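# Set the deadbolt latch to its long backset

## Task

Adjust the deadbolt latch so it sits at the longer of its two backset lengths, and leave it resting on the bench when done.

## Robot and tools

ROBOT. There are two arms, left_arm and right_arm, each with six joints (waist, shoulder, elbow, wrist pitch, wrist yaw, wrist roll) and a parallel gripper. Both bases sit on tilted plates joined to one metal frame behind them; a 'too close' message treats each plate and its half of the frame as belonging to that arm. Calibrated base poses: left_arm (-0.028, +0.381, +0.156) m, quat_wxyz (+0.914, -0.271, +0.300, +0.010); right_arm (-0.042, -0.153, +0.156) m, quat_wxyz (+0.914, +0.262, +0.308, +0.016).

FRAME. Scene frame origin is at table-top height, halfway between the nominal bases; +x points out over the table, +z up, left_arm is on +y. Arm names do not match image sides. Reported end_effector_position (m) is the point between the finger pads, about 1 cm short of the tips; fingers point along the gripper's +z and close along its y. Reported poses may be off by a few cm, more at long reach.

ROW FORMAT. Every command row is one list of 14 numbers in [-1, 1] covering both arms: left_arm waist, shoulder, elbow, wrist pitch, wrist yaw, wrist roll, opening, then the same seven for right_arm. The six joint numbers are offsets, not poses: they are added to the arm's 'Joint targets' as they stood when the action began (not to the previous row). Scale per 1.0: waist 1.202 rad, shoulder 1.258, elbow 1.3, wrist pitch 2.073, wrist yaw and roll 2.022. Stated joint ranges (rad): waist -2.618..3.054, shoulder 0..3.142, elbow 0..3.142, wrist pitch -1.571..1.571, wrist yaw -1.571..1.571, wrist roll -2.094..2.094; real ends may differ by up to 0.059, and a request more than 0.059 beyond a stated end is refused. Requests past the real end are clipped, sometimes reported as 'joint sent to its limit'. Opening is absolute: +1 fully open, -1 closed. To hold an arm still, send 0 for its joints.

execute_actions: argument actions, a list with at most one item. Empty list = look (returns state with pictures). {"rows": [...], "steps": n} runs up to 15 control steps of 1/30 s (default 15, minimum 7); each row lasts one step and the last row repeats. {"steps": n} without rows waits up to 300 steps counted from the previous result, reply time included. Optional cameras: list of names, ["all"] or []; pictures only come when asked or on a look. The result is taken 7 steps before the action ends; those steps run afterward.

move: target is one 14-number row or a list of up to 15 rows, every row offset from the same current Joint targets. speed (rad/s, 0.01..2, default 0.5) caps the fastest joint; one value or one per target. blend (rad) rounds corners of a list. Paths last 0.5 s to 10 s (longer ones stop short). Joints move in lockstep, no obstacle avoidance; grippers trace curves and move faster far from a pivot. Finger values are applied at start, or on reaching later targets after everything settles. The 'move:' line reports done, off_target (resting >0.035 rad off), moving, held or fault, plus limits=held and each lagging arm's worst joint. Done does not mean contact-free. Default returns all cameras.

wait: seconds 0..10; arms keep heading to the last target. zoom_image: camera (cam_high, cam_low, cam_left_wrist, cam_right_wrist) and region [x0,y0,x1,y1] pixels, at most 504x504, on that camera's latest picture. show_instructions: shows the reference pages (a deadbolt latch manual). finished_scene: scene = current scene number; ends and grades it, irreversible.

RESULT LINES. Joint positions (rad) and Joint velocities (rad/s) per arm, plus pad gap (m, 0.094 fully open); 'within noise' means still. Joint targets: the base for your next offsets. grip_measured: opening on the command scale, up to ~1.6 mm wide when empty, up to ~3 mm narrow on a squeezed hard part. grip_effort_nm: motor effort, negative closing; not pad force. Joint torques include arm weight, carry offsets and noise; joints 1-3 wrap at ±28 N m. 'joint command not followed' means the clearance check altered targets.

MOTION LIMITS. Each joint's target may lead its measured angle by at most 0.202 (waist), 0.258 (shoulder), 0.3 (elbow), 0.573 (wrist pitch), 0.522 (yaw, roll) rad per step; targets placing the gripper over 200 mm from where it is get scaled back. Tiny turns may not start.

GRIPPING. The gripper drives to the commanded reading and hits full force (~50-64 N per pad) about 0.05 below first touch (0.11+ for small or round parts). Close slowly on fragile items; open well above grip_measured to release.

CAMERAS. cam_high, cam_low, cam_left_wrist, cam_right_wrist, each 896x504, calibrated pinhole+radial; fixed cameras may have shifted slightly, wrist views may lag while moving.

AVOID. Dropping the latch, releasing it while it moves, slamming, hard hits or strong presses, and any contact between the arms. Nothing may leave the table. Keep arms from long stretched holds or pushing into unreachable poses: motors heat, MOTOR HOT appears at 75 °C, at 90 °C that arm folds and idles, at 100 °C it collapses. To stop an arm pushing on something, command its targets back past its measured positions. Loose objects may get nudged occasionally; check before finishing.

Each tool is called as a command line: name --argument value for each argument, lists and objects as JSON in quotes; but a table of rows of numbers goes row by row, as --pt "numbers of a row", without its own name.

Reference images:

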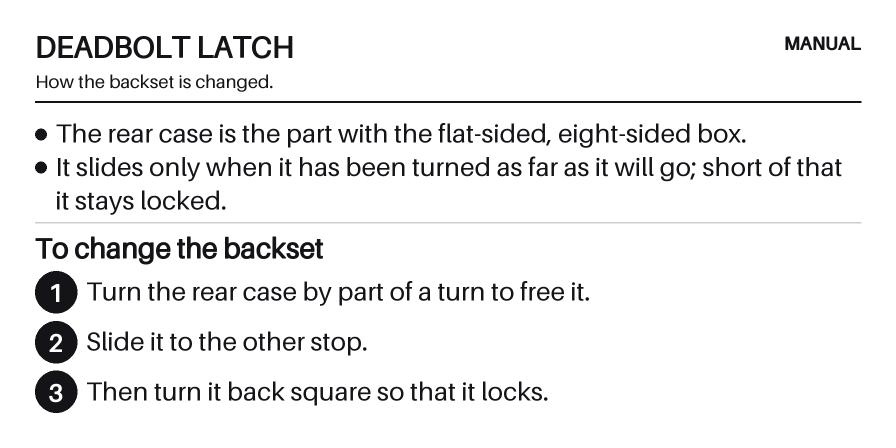

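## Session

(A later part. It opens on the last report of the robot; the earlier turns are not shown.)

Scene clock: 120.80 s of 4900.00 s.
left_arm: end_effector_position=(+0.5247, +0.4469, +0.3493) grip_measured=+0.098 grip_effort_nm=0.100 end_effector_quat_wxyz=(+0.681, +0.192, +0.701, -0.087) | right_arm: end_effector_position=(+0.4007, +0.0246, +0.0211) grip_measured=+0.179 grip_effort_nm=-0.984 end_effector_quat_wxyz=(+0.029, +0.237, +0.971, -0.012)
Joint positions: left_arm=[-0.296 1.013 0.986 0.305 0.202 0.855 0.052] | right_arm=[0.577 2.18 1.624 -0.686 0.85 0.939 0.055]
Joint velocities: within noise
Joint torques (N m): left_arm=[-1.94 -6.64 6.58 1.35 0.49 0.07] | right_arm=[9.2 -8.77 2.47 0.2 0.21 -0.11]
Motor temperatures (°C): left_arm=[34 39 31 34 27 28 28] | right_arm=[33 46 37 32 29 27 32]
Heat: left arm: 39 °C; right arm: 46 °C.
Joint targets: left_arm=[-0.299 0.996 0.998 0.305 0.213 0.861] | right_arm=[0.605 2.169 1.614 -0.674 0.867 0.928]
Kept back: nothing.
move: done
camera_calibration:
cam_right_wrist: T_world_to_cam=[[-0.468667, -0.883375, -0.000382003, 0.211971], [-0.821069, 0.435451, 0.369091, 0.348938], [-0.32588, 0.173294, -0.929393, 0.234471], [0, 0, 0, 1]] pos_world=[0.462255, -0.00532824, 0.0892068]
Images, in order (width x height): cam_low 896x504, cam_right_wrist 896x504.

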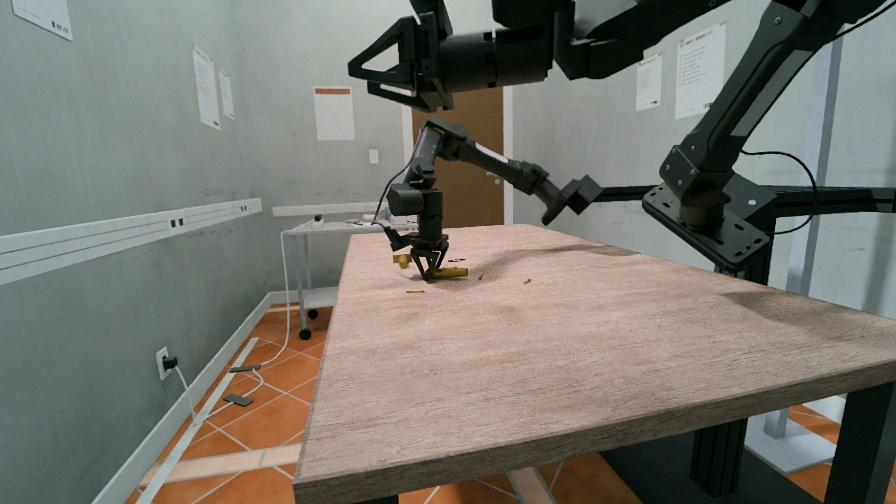

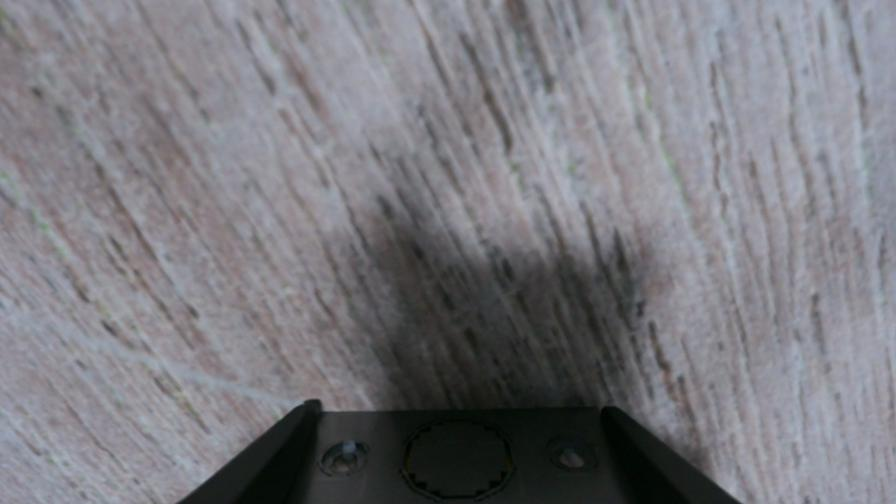

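move --target '[0,0,0,0,0,0,0.1,0,0,-0.0094,0.0075,0.006,0,-0.1]' --speed 0.1 --cameras '["cam_right_wrist","cam_low"]'

zoom_image --camera "cam_low" --region '[400, 240, 480, 300]'

Scene clock: 122.40 s of 4900.00 s.
left_arm: end_effector_position=(+0.5247, +0.4469, +0.3493) grip_measured=+0.098 grip_effort_nm=0.100 end_effector_quat_wxyz=(+0.681, +0.192, +0.701, -0.087) | right_arm: end_effector_position=(+0.4012, +0.0244, +0.0206) grip_measured=+0.179 grip_effort_nm=-0.989 end_effector_quat_wxyz=(+0.036, +0.239, +0.970, -0.014)
Joint positions: left_arm=[-0.296 1.013 0.986 0.305 0.202 0.855 0.052] | right_arm=[0.579 2.18 1.615 -0.669 0.863 0.939 0.055]
Joint velocities: within noise
Joint torques (N m): left_arm=[-1.89 -6.58 6.67 1.35 0.49 0.06] | right_arm=[9.05 -8.77 2.22 0.23 0.21 -0.12]
Motor temperatures (°C): left_arm=[33 39 31 34 27 28 28] | right_arm=[33 46 36 32 29 27 32]
Heat: left arm: 39 °C; right arm: 46 °C.
Joint targets: left_arm=[-0.299 0.996 0.998 0.305 0.213 0.861] | right_arm=[0.605 2.169 1.602 -0.658 0.879 0.928]
Kept back: nothing.
move: done
camera_calibration:
cam_right_wrist: T_world_to_cam=[[-0.472388, -0.88139, 0.00135677, 0.213444], [-0.823334, 0.441821, 0.356252, 0.350598], [-0.314596, 0.167172, -0.934389, 0.229919], [0, 0, 0, 1]] pos_world=[0.461819, -0.0052103, 0.0896428]
Images, in order (width x height): cam_low 896x504, cam_right_wrist 896x504.

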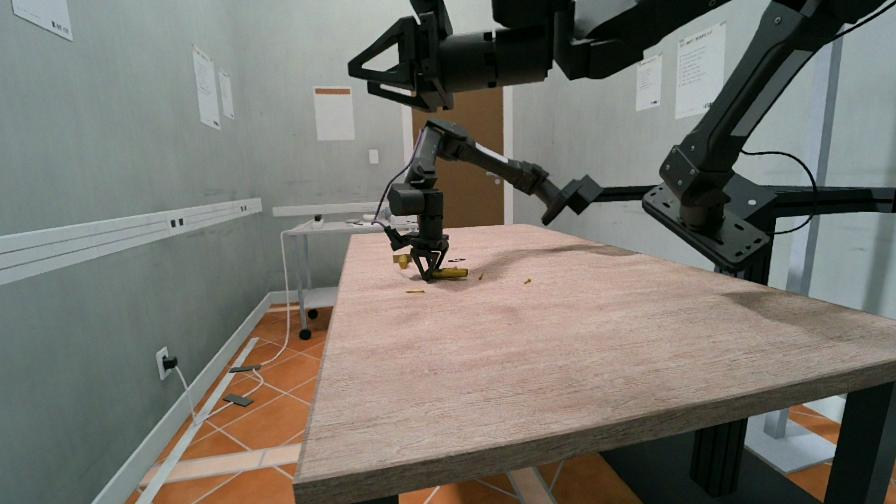

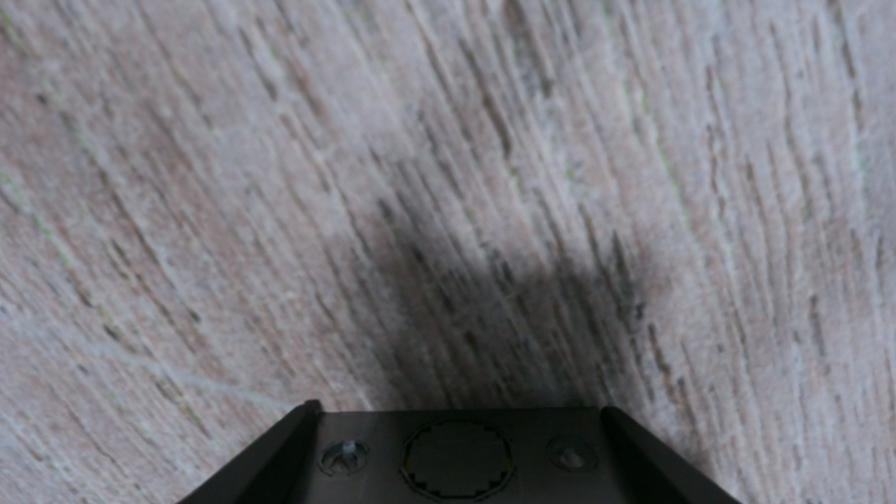

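Scaled by 6.300 from the camera's 896x504 image, which has a finer 1280x720 frame.

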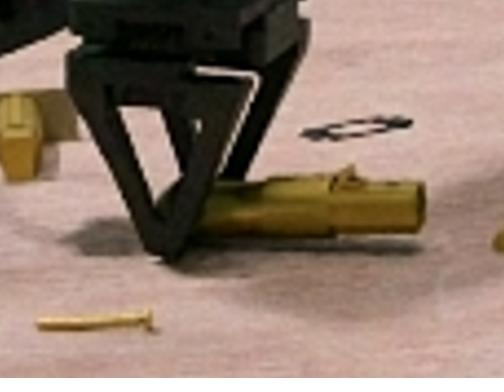

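move --target '[0,0,0,0,0,0,0.1,0,0,-0.0108,0.005,0,0,-0.1]' --speed 0.1 --cameras '["cam_right_wrist","cam_low"]'

zoom_image --camera "cam_low" --region '[400, 240, 480, 300]'

Scene clock: 123.40 s of 4900.00 s.
left_arm: end_effector_position=(+0.5247, +0.4469, +0.3493) grip_measured=+0.098 grip_effort_nm=0.100 end_effector_quat_wxyz=(+0.681, +0.192, +0.701, -0.087) | right_arm: end_effector_position=(+0.4003, +0.0254, +0.0202) grip_measured=+0.179 grip_effort_nm=-0.989 end_effector_quat_wxyz=(+0.040, +0.240, +0.970, -0.015)
Joint positions: left_arm=[-0.296 1.013 0.986 0.305 0.202 0.855 0.052] | right_arm=[0.582 2.18 1.604 -0.653 0.871 0.939 0.055]
Joint velocities: within noise
Joint torques (N m): left_arm=[-1.92 -6.56 6.54 1.35 0.47 0.06] | right_arm=[8.79 -8.76 1.95 0.17 0.12 -0.11]
Motor temperatures (°C): left_arm=[33 39 31 34 27 28 28] | right_arm=[33 46 36 32 29 27 32]
Heat: left arm: 39 °C; right arm: 46 °C.
Joint targets: left_arm=[-0.299 0.996 0.998 0.305 0.213 0.861] | right_arm=[0.605 2.169 1.588 -0.648 0.879 0.928]
Kept back: nothing.
move: done
camera_calibration:
cam_right_wrist: T_world_to_cam=[[-0.473774, -0.880646, 0.000842106, 0.214465], [-0.825585, 0.444484, 0.347626, 0.350552], [-0.306509, 0.164001, -0.937633, 0.226007], [0, 0, 0, 1]] pos_world=[0.460292, -0.00401276, 0.0898705]
Images, in order (width x height): cam_low 896x504, cam_right_wrist 896x504.

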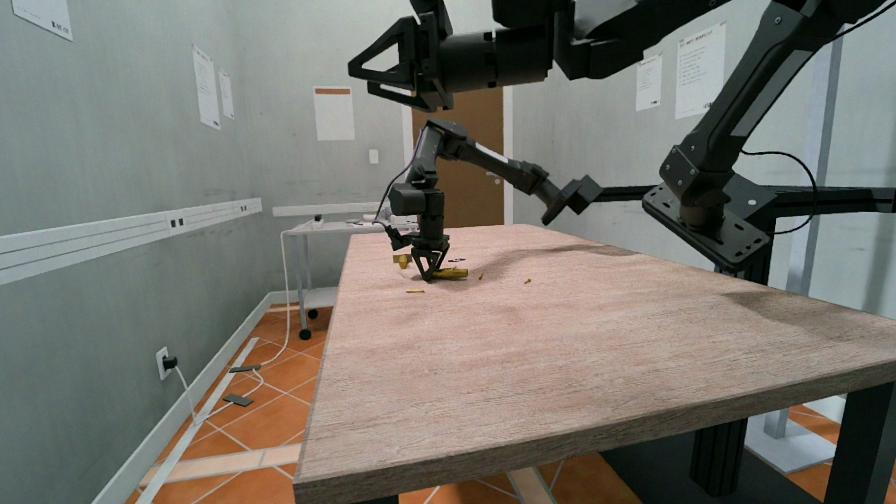

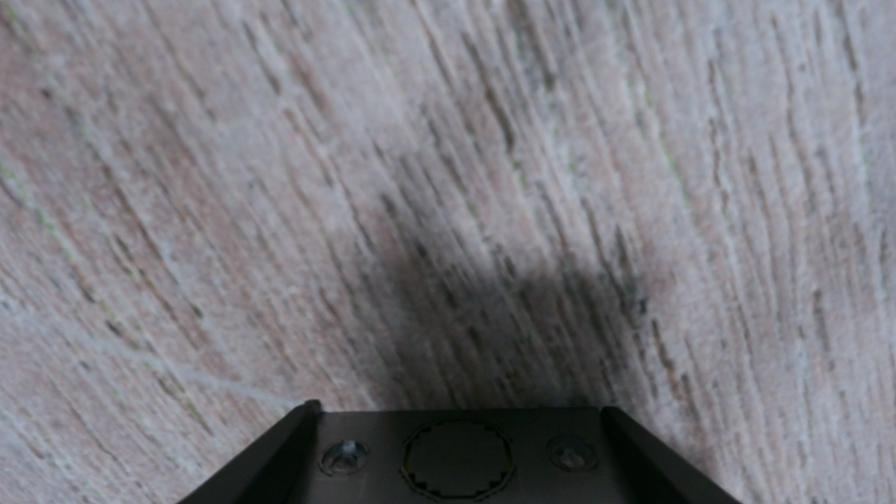

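Scaled by 6.300 from the camera's 896x504 image, which has a finer 1280x720 frame.

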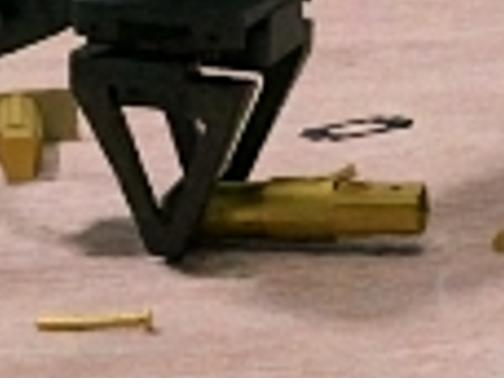

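execute_actions --actions '[{"rows":[[0,0,0,0,0,0,0.1,0,0,0,0,0,0,0.17],[0,0,0,0,0,0,0.1,0,0,0,0,0,0,0.175],[0,0,0,0,0,0,0.1,0,0,0,0,0,0,0.18],[0,0,0,0,0,0,0.1,0,0,0,0,0,0,0.185],[0,0,0,0,0,0,0.1,0,0,0,0,0,0,0.19],[0,0,0,0,0,0,0.1,0,0,0,0,0,0,0.195],[0,0,0,0,0,0,0.1,0,0,0,0,0,0,0.20],[0,0,0,0,0,0,0.1,0,0,0,0,0,0,0.21],[0,0,0,0,0,0,0.1,0,0,0,0,0,0,0.22],[0,0,0,0,0,0,0.1,0,0,0,0,0,0,0.24],[0,0,0,0,0,0,0.1,0,0,0,0,0,0,0.26],[0,0,0,0,0,0,0.1,0,0,0,0,0,0,0.29],[0,0,0,0,0,0,0.1,0,0,0,0,0,0,0.33],[0,0,0,0,0,0,0.1,0,0,0,0,0,0,0.37],[0,0,0,0,0,0,0.1,0,0,0,0,0,0,0.4]],"steps":15}]'

wait --seconds 0.8 --cameras '["cam_low","cam_right_wrist"]'

zoom_image --camera "cam_low" --region '[400, 240, 480, 300]'

Scene clock: 124.23 s of 4900.00 s.
left_arm: end_effector_position=(+0.5247, +0.4469, +0.3493) grip_measured=+0.098 grip_effort_nm=0.100 end_effector_quat_wxyz=(+0.681, +0.192, +0.701, -0.087) | right_arm: end_effector_position=(+0.4002, +0.0254, +0.0202) grip_measured=+0.209 grip_effort_nm=-0.252 end_effector_quat_wxyz=(+0.040, +0.240, +0.970, -0.015)
Joint positions: left_arm=[-0.296 1.013 0.986 0.305 0.202 0.855 0.052] | right_arm=[0.582 2.18 1.603 -0.653 0.872 0.939 0.057]
Joint velocities: left_arm=[within noise] | right_arm=[0.007 0.012 -0.022 -0.037 -0.022 -0.037 0.012]
Joint torques (N m): left_arm=[-1.95 -6.56 6.65 1.36 0.49 0.06] | right_arm=[8.79 -8.72 2.02 0.17 0.12 -0.11]
Motor temperatures (°C): left_arm=[33 39 31 34 27 28 28] | right_arm=[34 46 36 32 29 27 32]
Heat: left arm: 39 °C; right arm: 46 °C.
Joint targets: left_arm=[-0.299 0.996 0.998 0.305 0.213 0.861] | right_arm=[0.605 2.169 1.588 -0.648 0.879 0.928]
Steps of this call (1-17: nothing new was sent; 18-25: this action's first 8). Readings (joint positions of left_arm | right_arm):
18: [-0.296 1.013 0.986 0.305 0.202 0.855] | [0.582 2.180 1.603 -0.653 0.872 0.939]
19: [-0.296 1.013 0.986 0.305 0.202 0.855] | [0.582 2.180 1.603 -0.653 0.872 0.939]
21: [-0.296 1.013 0.986 0.305 0.202 0.855] | [0.582 2.180 1.603 -0.653 0.872 0.939]
25: the state above

Scene clock: 125.27 s of 4900.00 s.
left_arm: end_effector_position=(+0.5247, +0.4469, +0.3493) grip_measured=+0.098 grip_effort_nm=0.095 end_effector_quat_wxyz=(+0.681, +0.192, +0.701, -0.087) | right_arm: end_effector_position=(+0.3986, +0.0253, +0.0195) grip_measured=+0.398 grip_effort_nm=0.139 end_effector_quat_wxyz=(+0.039, +0.238, +0.970, -0.016)
Joint positions: left_arm=[-0.296 1.013 0.986 0.305 0.202 0.855 0.052] | right_arm=[0.582 2.18 1.599 -0.653 0.872 0.939 0.066]
Joint velocities: within noise
Joint torques (N m): left_arm=[-2.07 -6.57 6.63 1.37 0.47 0.07] | right_arm=[8.76 -8.75 2.32 0.17 0.12 -0.12]
Motor temperatures (°C): left_arm=[33 39 31 34 27 28 27] | right_arm=[34 46 36 32 29 27 31]
Heat: left arm: 39 °C; right arm: 46 °C.
Joint targets: left_arm=[-0.299 0.996 0.998 0.305 0.213 0.861] | right_arm=[0.605 2.169 1.588 -0.648 0.879 0.928]
Steps of this call (1-7: your previous action's last 7; 8-15: toward your last target; 16-31: nothing new was sent). Readings (joint positions of left_arm | right_arm):
1: [-0.296 1.013 0.986 0.305 0.202 0.855] | [0.582 2.180 1.603 -0.653 0.872 0.939]
2: [-0.296 1.013 0.986 0.305 0.202 0.855] | [0.582 2.180 1.603 -0.653 0.872 0.939]
4: [-0.296 1.013 0.986 0.305 0.202 0.855] | [0.582 2.180 1.601 -0.653 0.872 0.939]
8: [-0.296 1.013 0.986 0.305 0.202 0.855] | [0.582 2.180 1.599 -0.653 0.872 0.939]
31: the state above
All arms were judged still, so your last target was given up. Each gripper or tool keeps its last command.
camera_calibration:
cam_right_wrist: T_world_to_cam=[[-0.470901, -0.882178, 0.00374589, 0.212362], [-0.826106, 0.442452, 0.348978, 0.349691], [-0.309518, 0.161239, -0.937124, 0.226068], [0, 0, 0, 1]] pos_world=[0.458856, -0.00383142, 0.0890242]
Images, in order (width x height): cam_low 896x504, cam_right_wrist 896x504.

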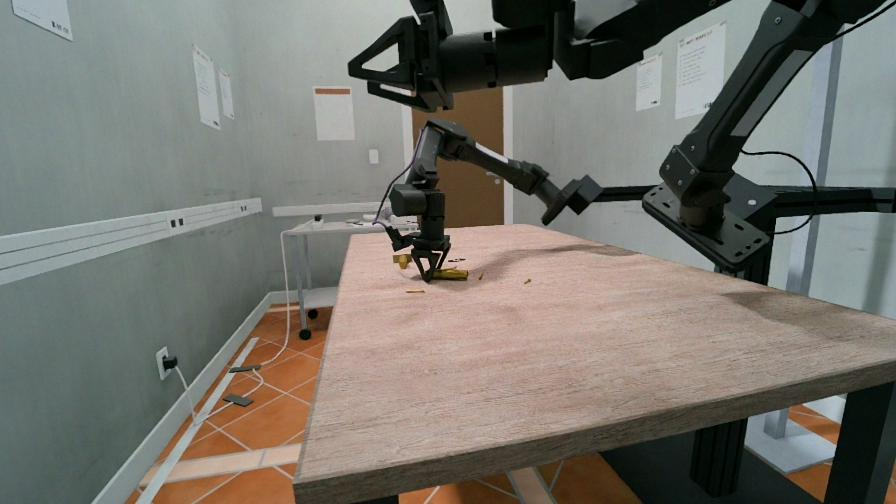

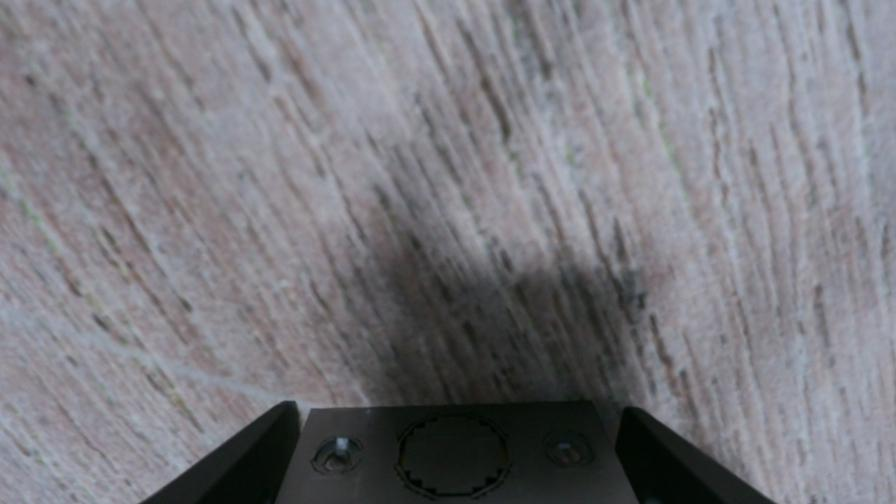

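Scaled by 6.300 from the camera's 896x504 image, which has a finer 1280x720 frame.

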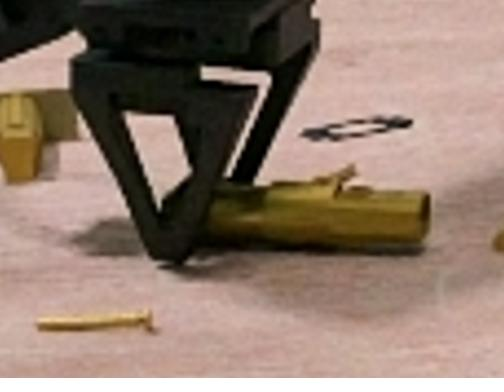

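move --pt "0 0 0 0 0 0 0.1 0.037 -0.0405 0.0285 -0.0468 0.0104 0.0406 0.45" --pt "0 0 0 0 0 0 0.1 0.104 -0.0461 0.1192 -0.1891 -0.0193 0.1108 0.45" --speed '[0.15,0.4]' --blend '[0.03,0]'

zoom_image --camera "cam_right_wrist" --region '[320, 100, 600, 460]'

zoom_image --camera "cam_low" --region '[400, 240, 480, 300]'

Scene clock: 128.20 s of 4900.00 s.
left_arm: end_effector_position=(+0.5247, +0.4469, +0.3493) grip_measured=+0.098 grip_effort_nm=0.100 end_effector_quat_wxyz=(+0.681, +0.192, +0.701, -0.087) | right_arm: end_effector_position=(+0.3826, +0.0296, +0.0872) grip_measured=+0.448 grip_effort_nm=0.139 end_effector_quat_wxyz=(+0.005, +0.223, +0.975, -0.015)
Joint positions: left_arm=[-0.296 1.013 0.986 0.305 0.202 0.855 0.052] | right_arm=[0.703 2.138 1.723 -1.025 0.848 1.14 0.068]
Joint velocities: within noise
Joint torques (N m): left_arm=[-1.96 -6.52 6.64 1.37 0.49 0.06] | right_arm=[9.07 -9.65 5.26 -0.12 -0.08 0.12]
Motor temperatures (°C): left_arm=[33 38 31 34 27 28 27] | right_arm=[34 46 36 32 29 27 31]
Heat: left arm: 38 °C; right arm: 46 °C.
Joint targets: left_arm=[-0.299 0.996 0.998 0.305 0.213 0.861] | right_arm=[0.730 2.111 1.743 -1.040 0.840 1.152]
Kept back: nothing.
move: done
camera_calibration:
cam_left_wrist: T_world_to_cam=[[-0.384909, -0.908533, -0.162522, 0.66633], [-0.39765, 0.322152, -0.859123, 0.40179], [0.832898, -0.266057, -0.485277, -0.0628482], [0, 0, 0, 1]] pos_world=[0.468594, 0.459224, 0.422982]
cam_right_wrist: T_world_to_cam=[[-0.44315, -0.89626, 0.0183536, 0.196959], [-0.813491, 0.410659, 0.411815, 0.301612], [-0.37663, 0.167565, -0.911083, 0.307124], [0, 0, 0, 1]] pos_world=[0.448313, 0.0012035, 0.151992]

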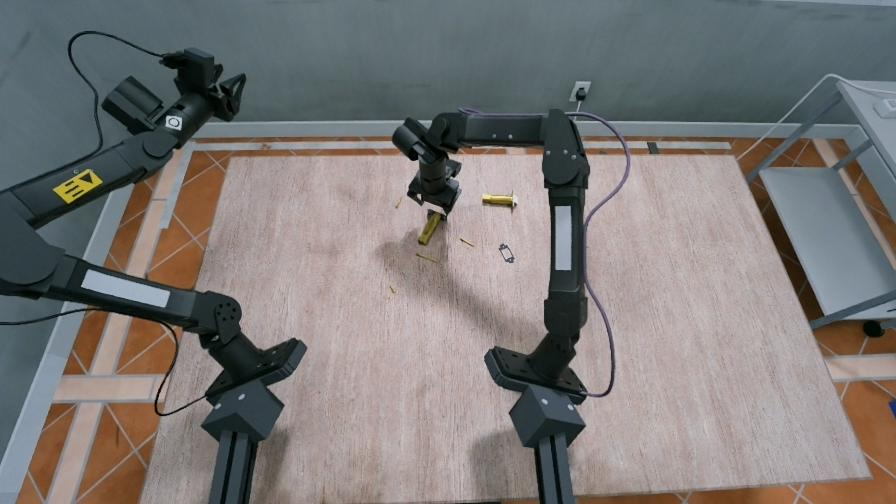

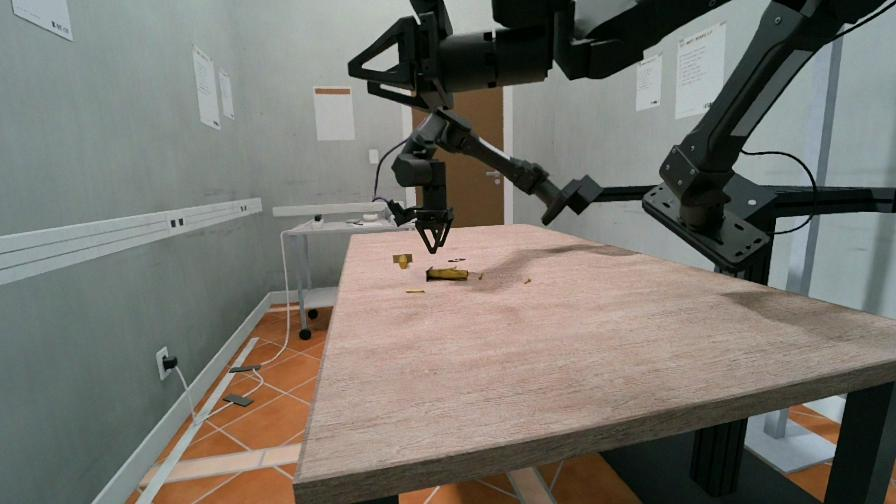

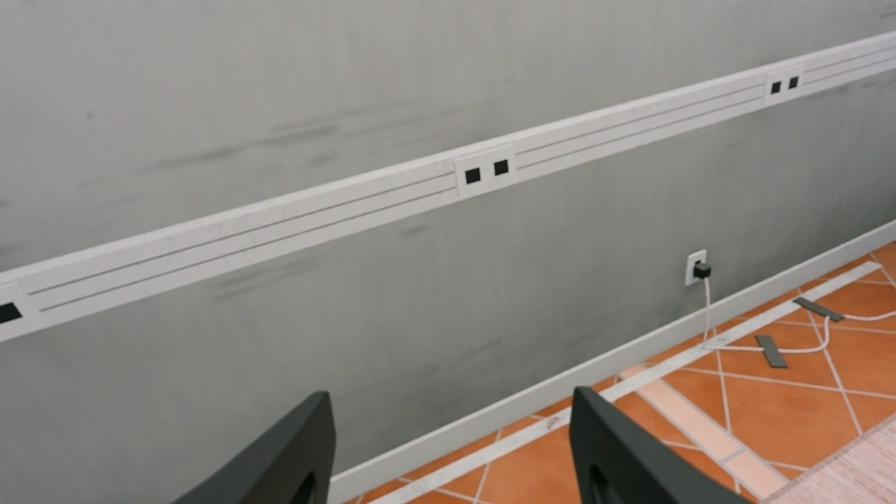

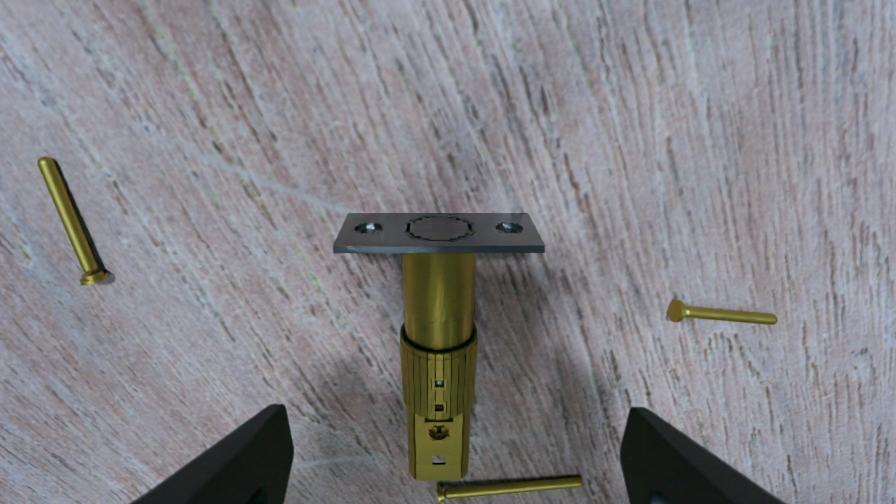

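Scaled by 1.400 from the camera's 896x504 image, which has a finer 1280x720 frame.

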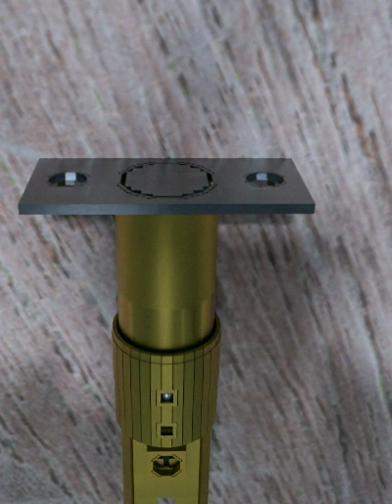

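Scaled by 6.300 from the camera's 896x504 image, which has a finer 1280x720 frame.

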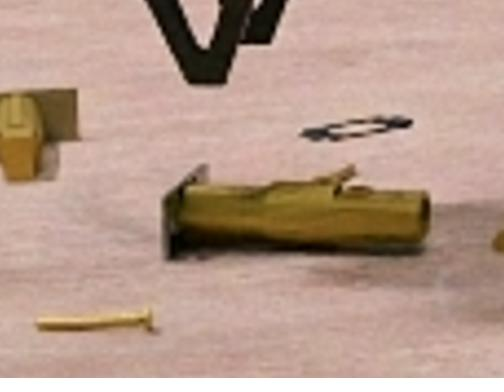

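finished_scene --scene 1

The scene is finished: the task was done.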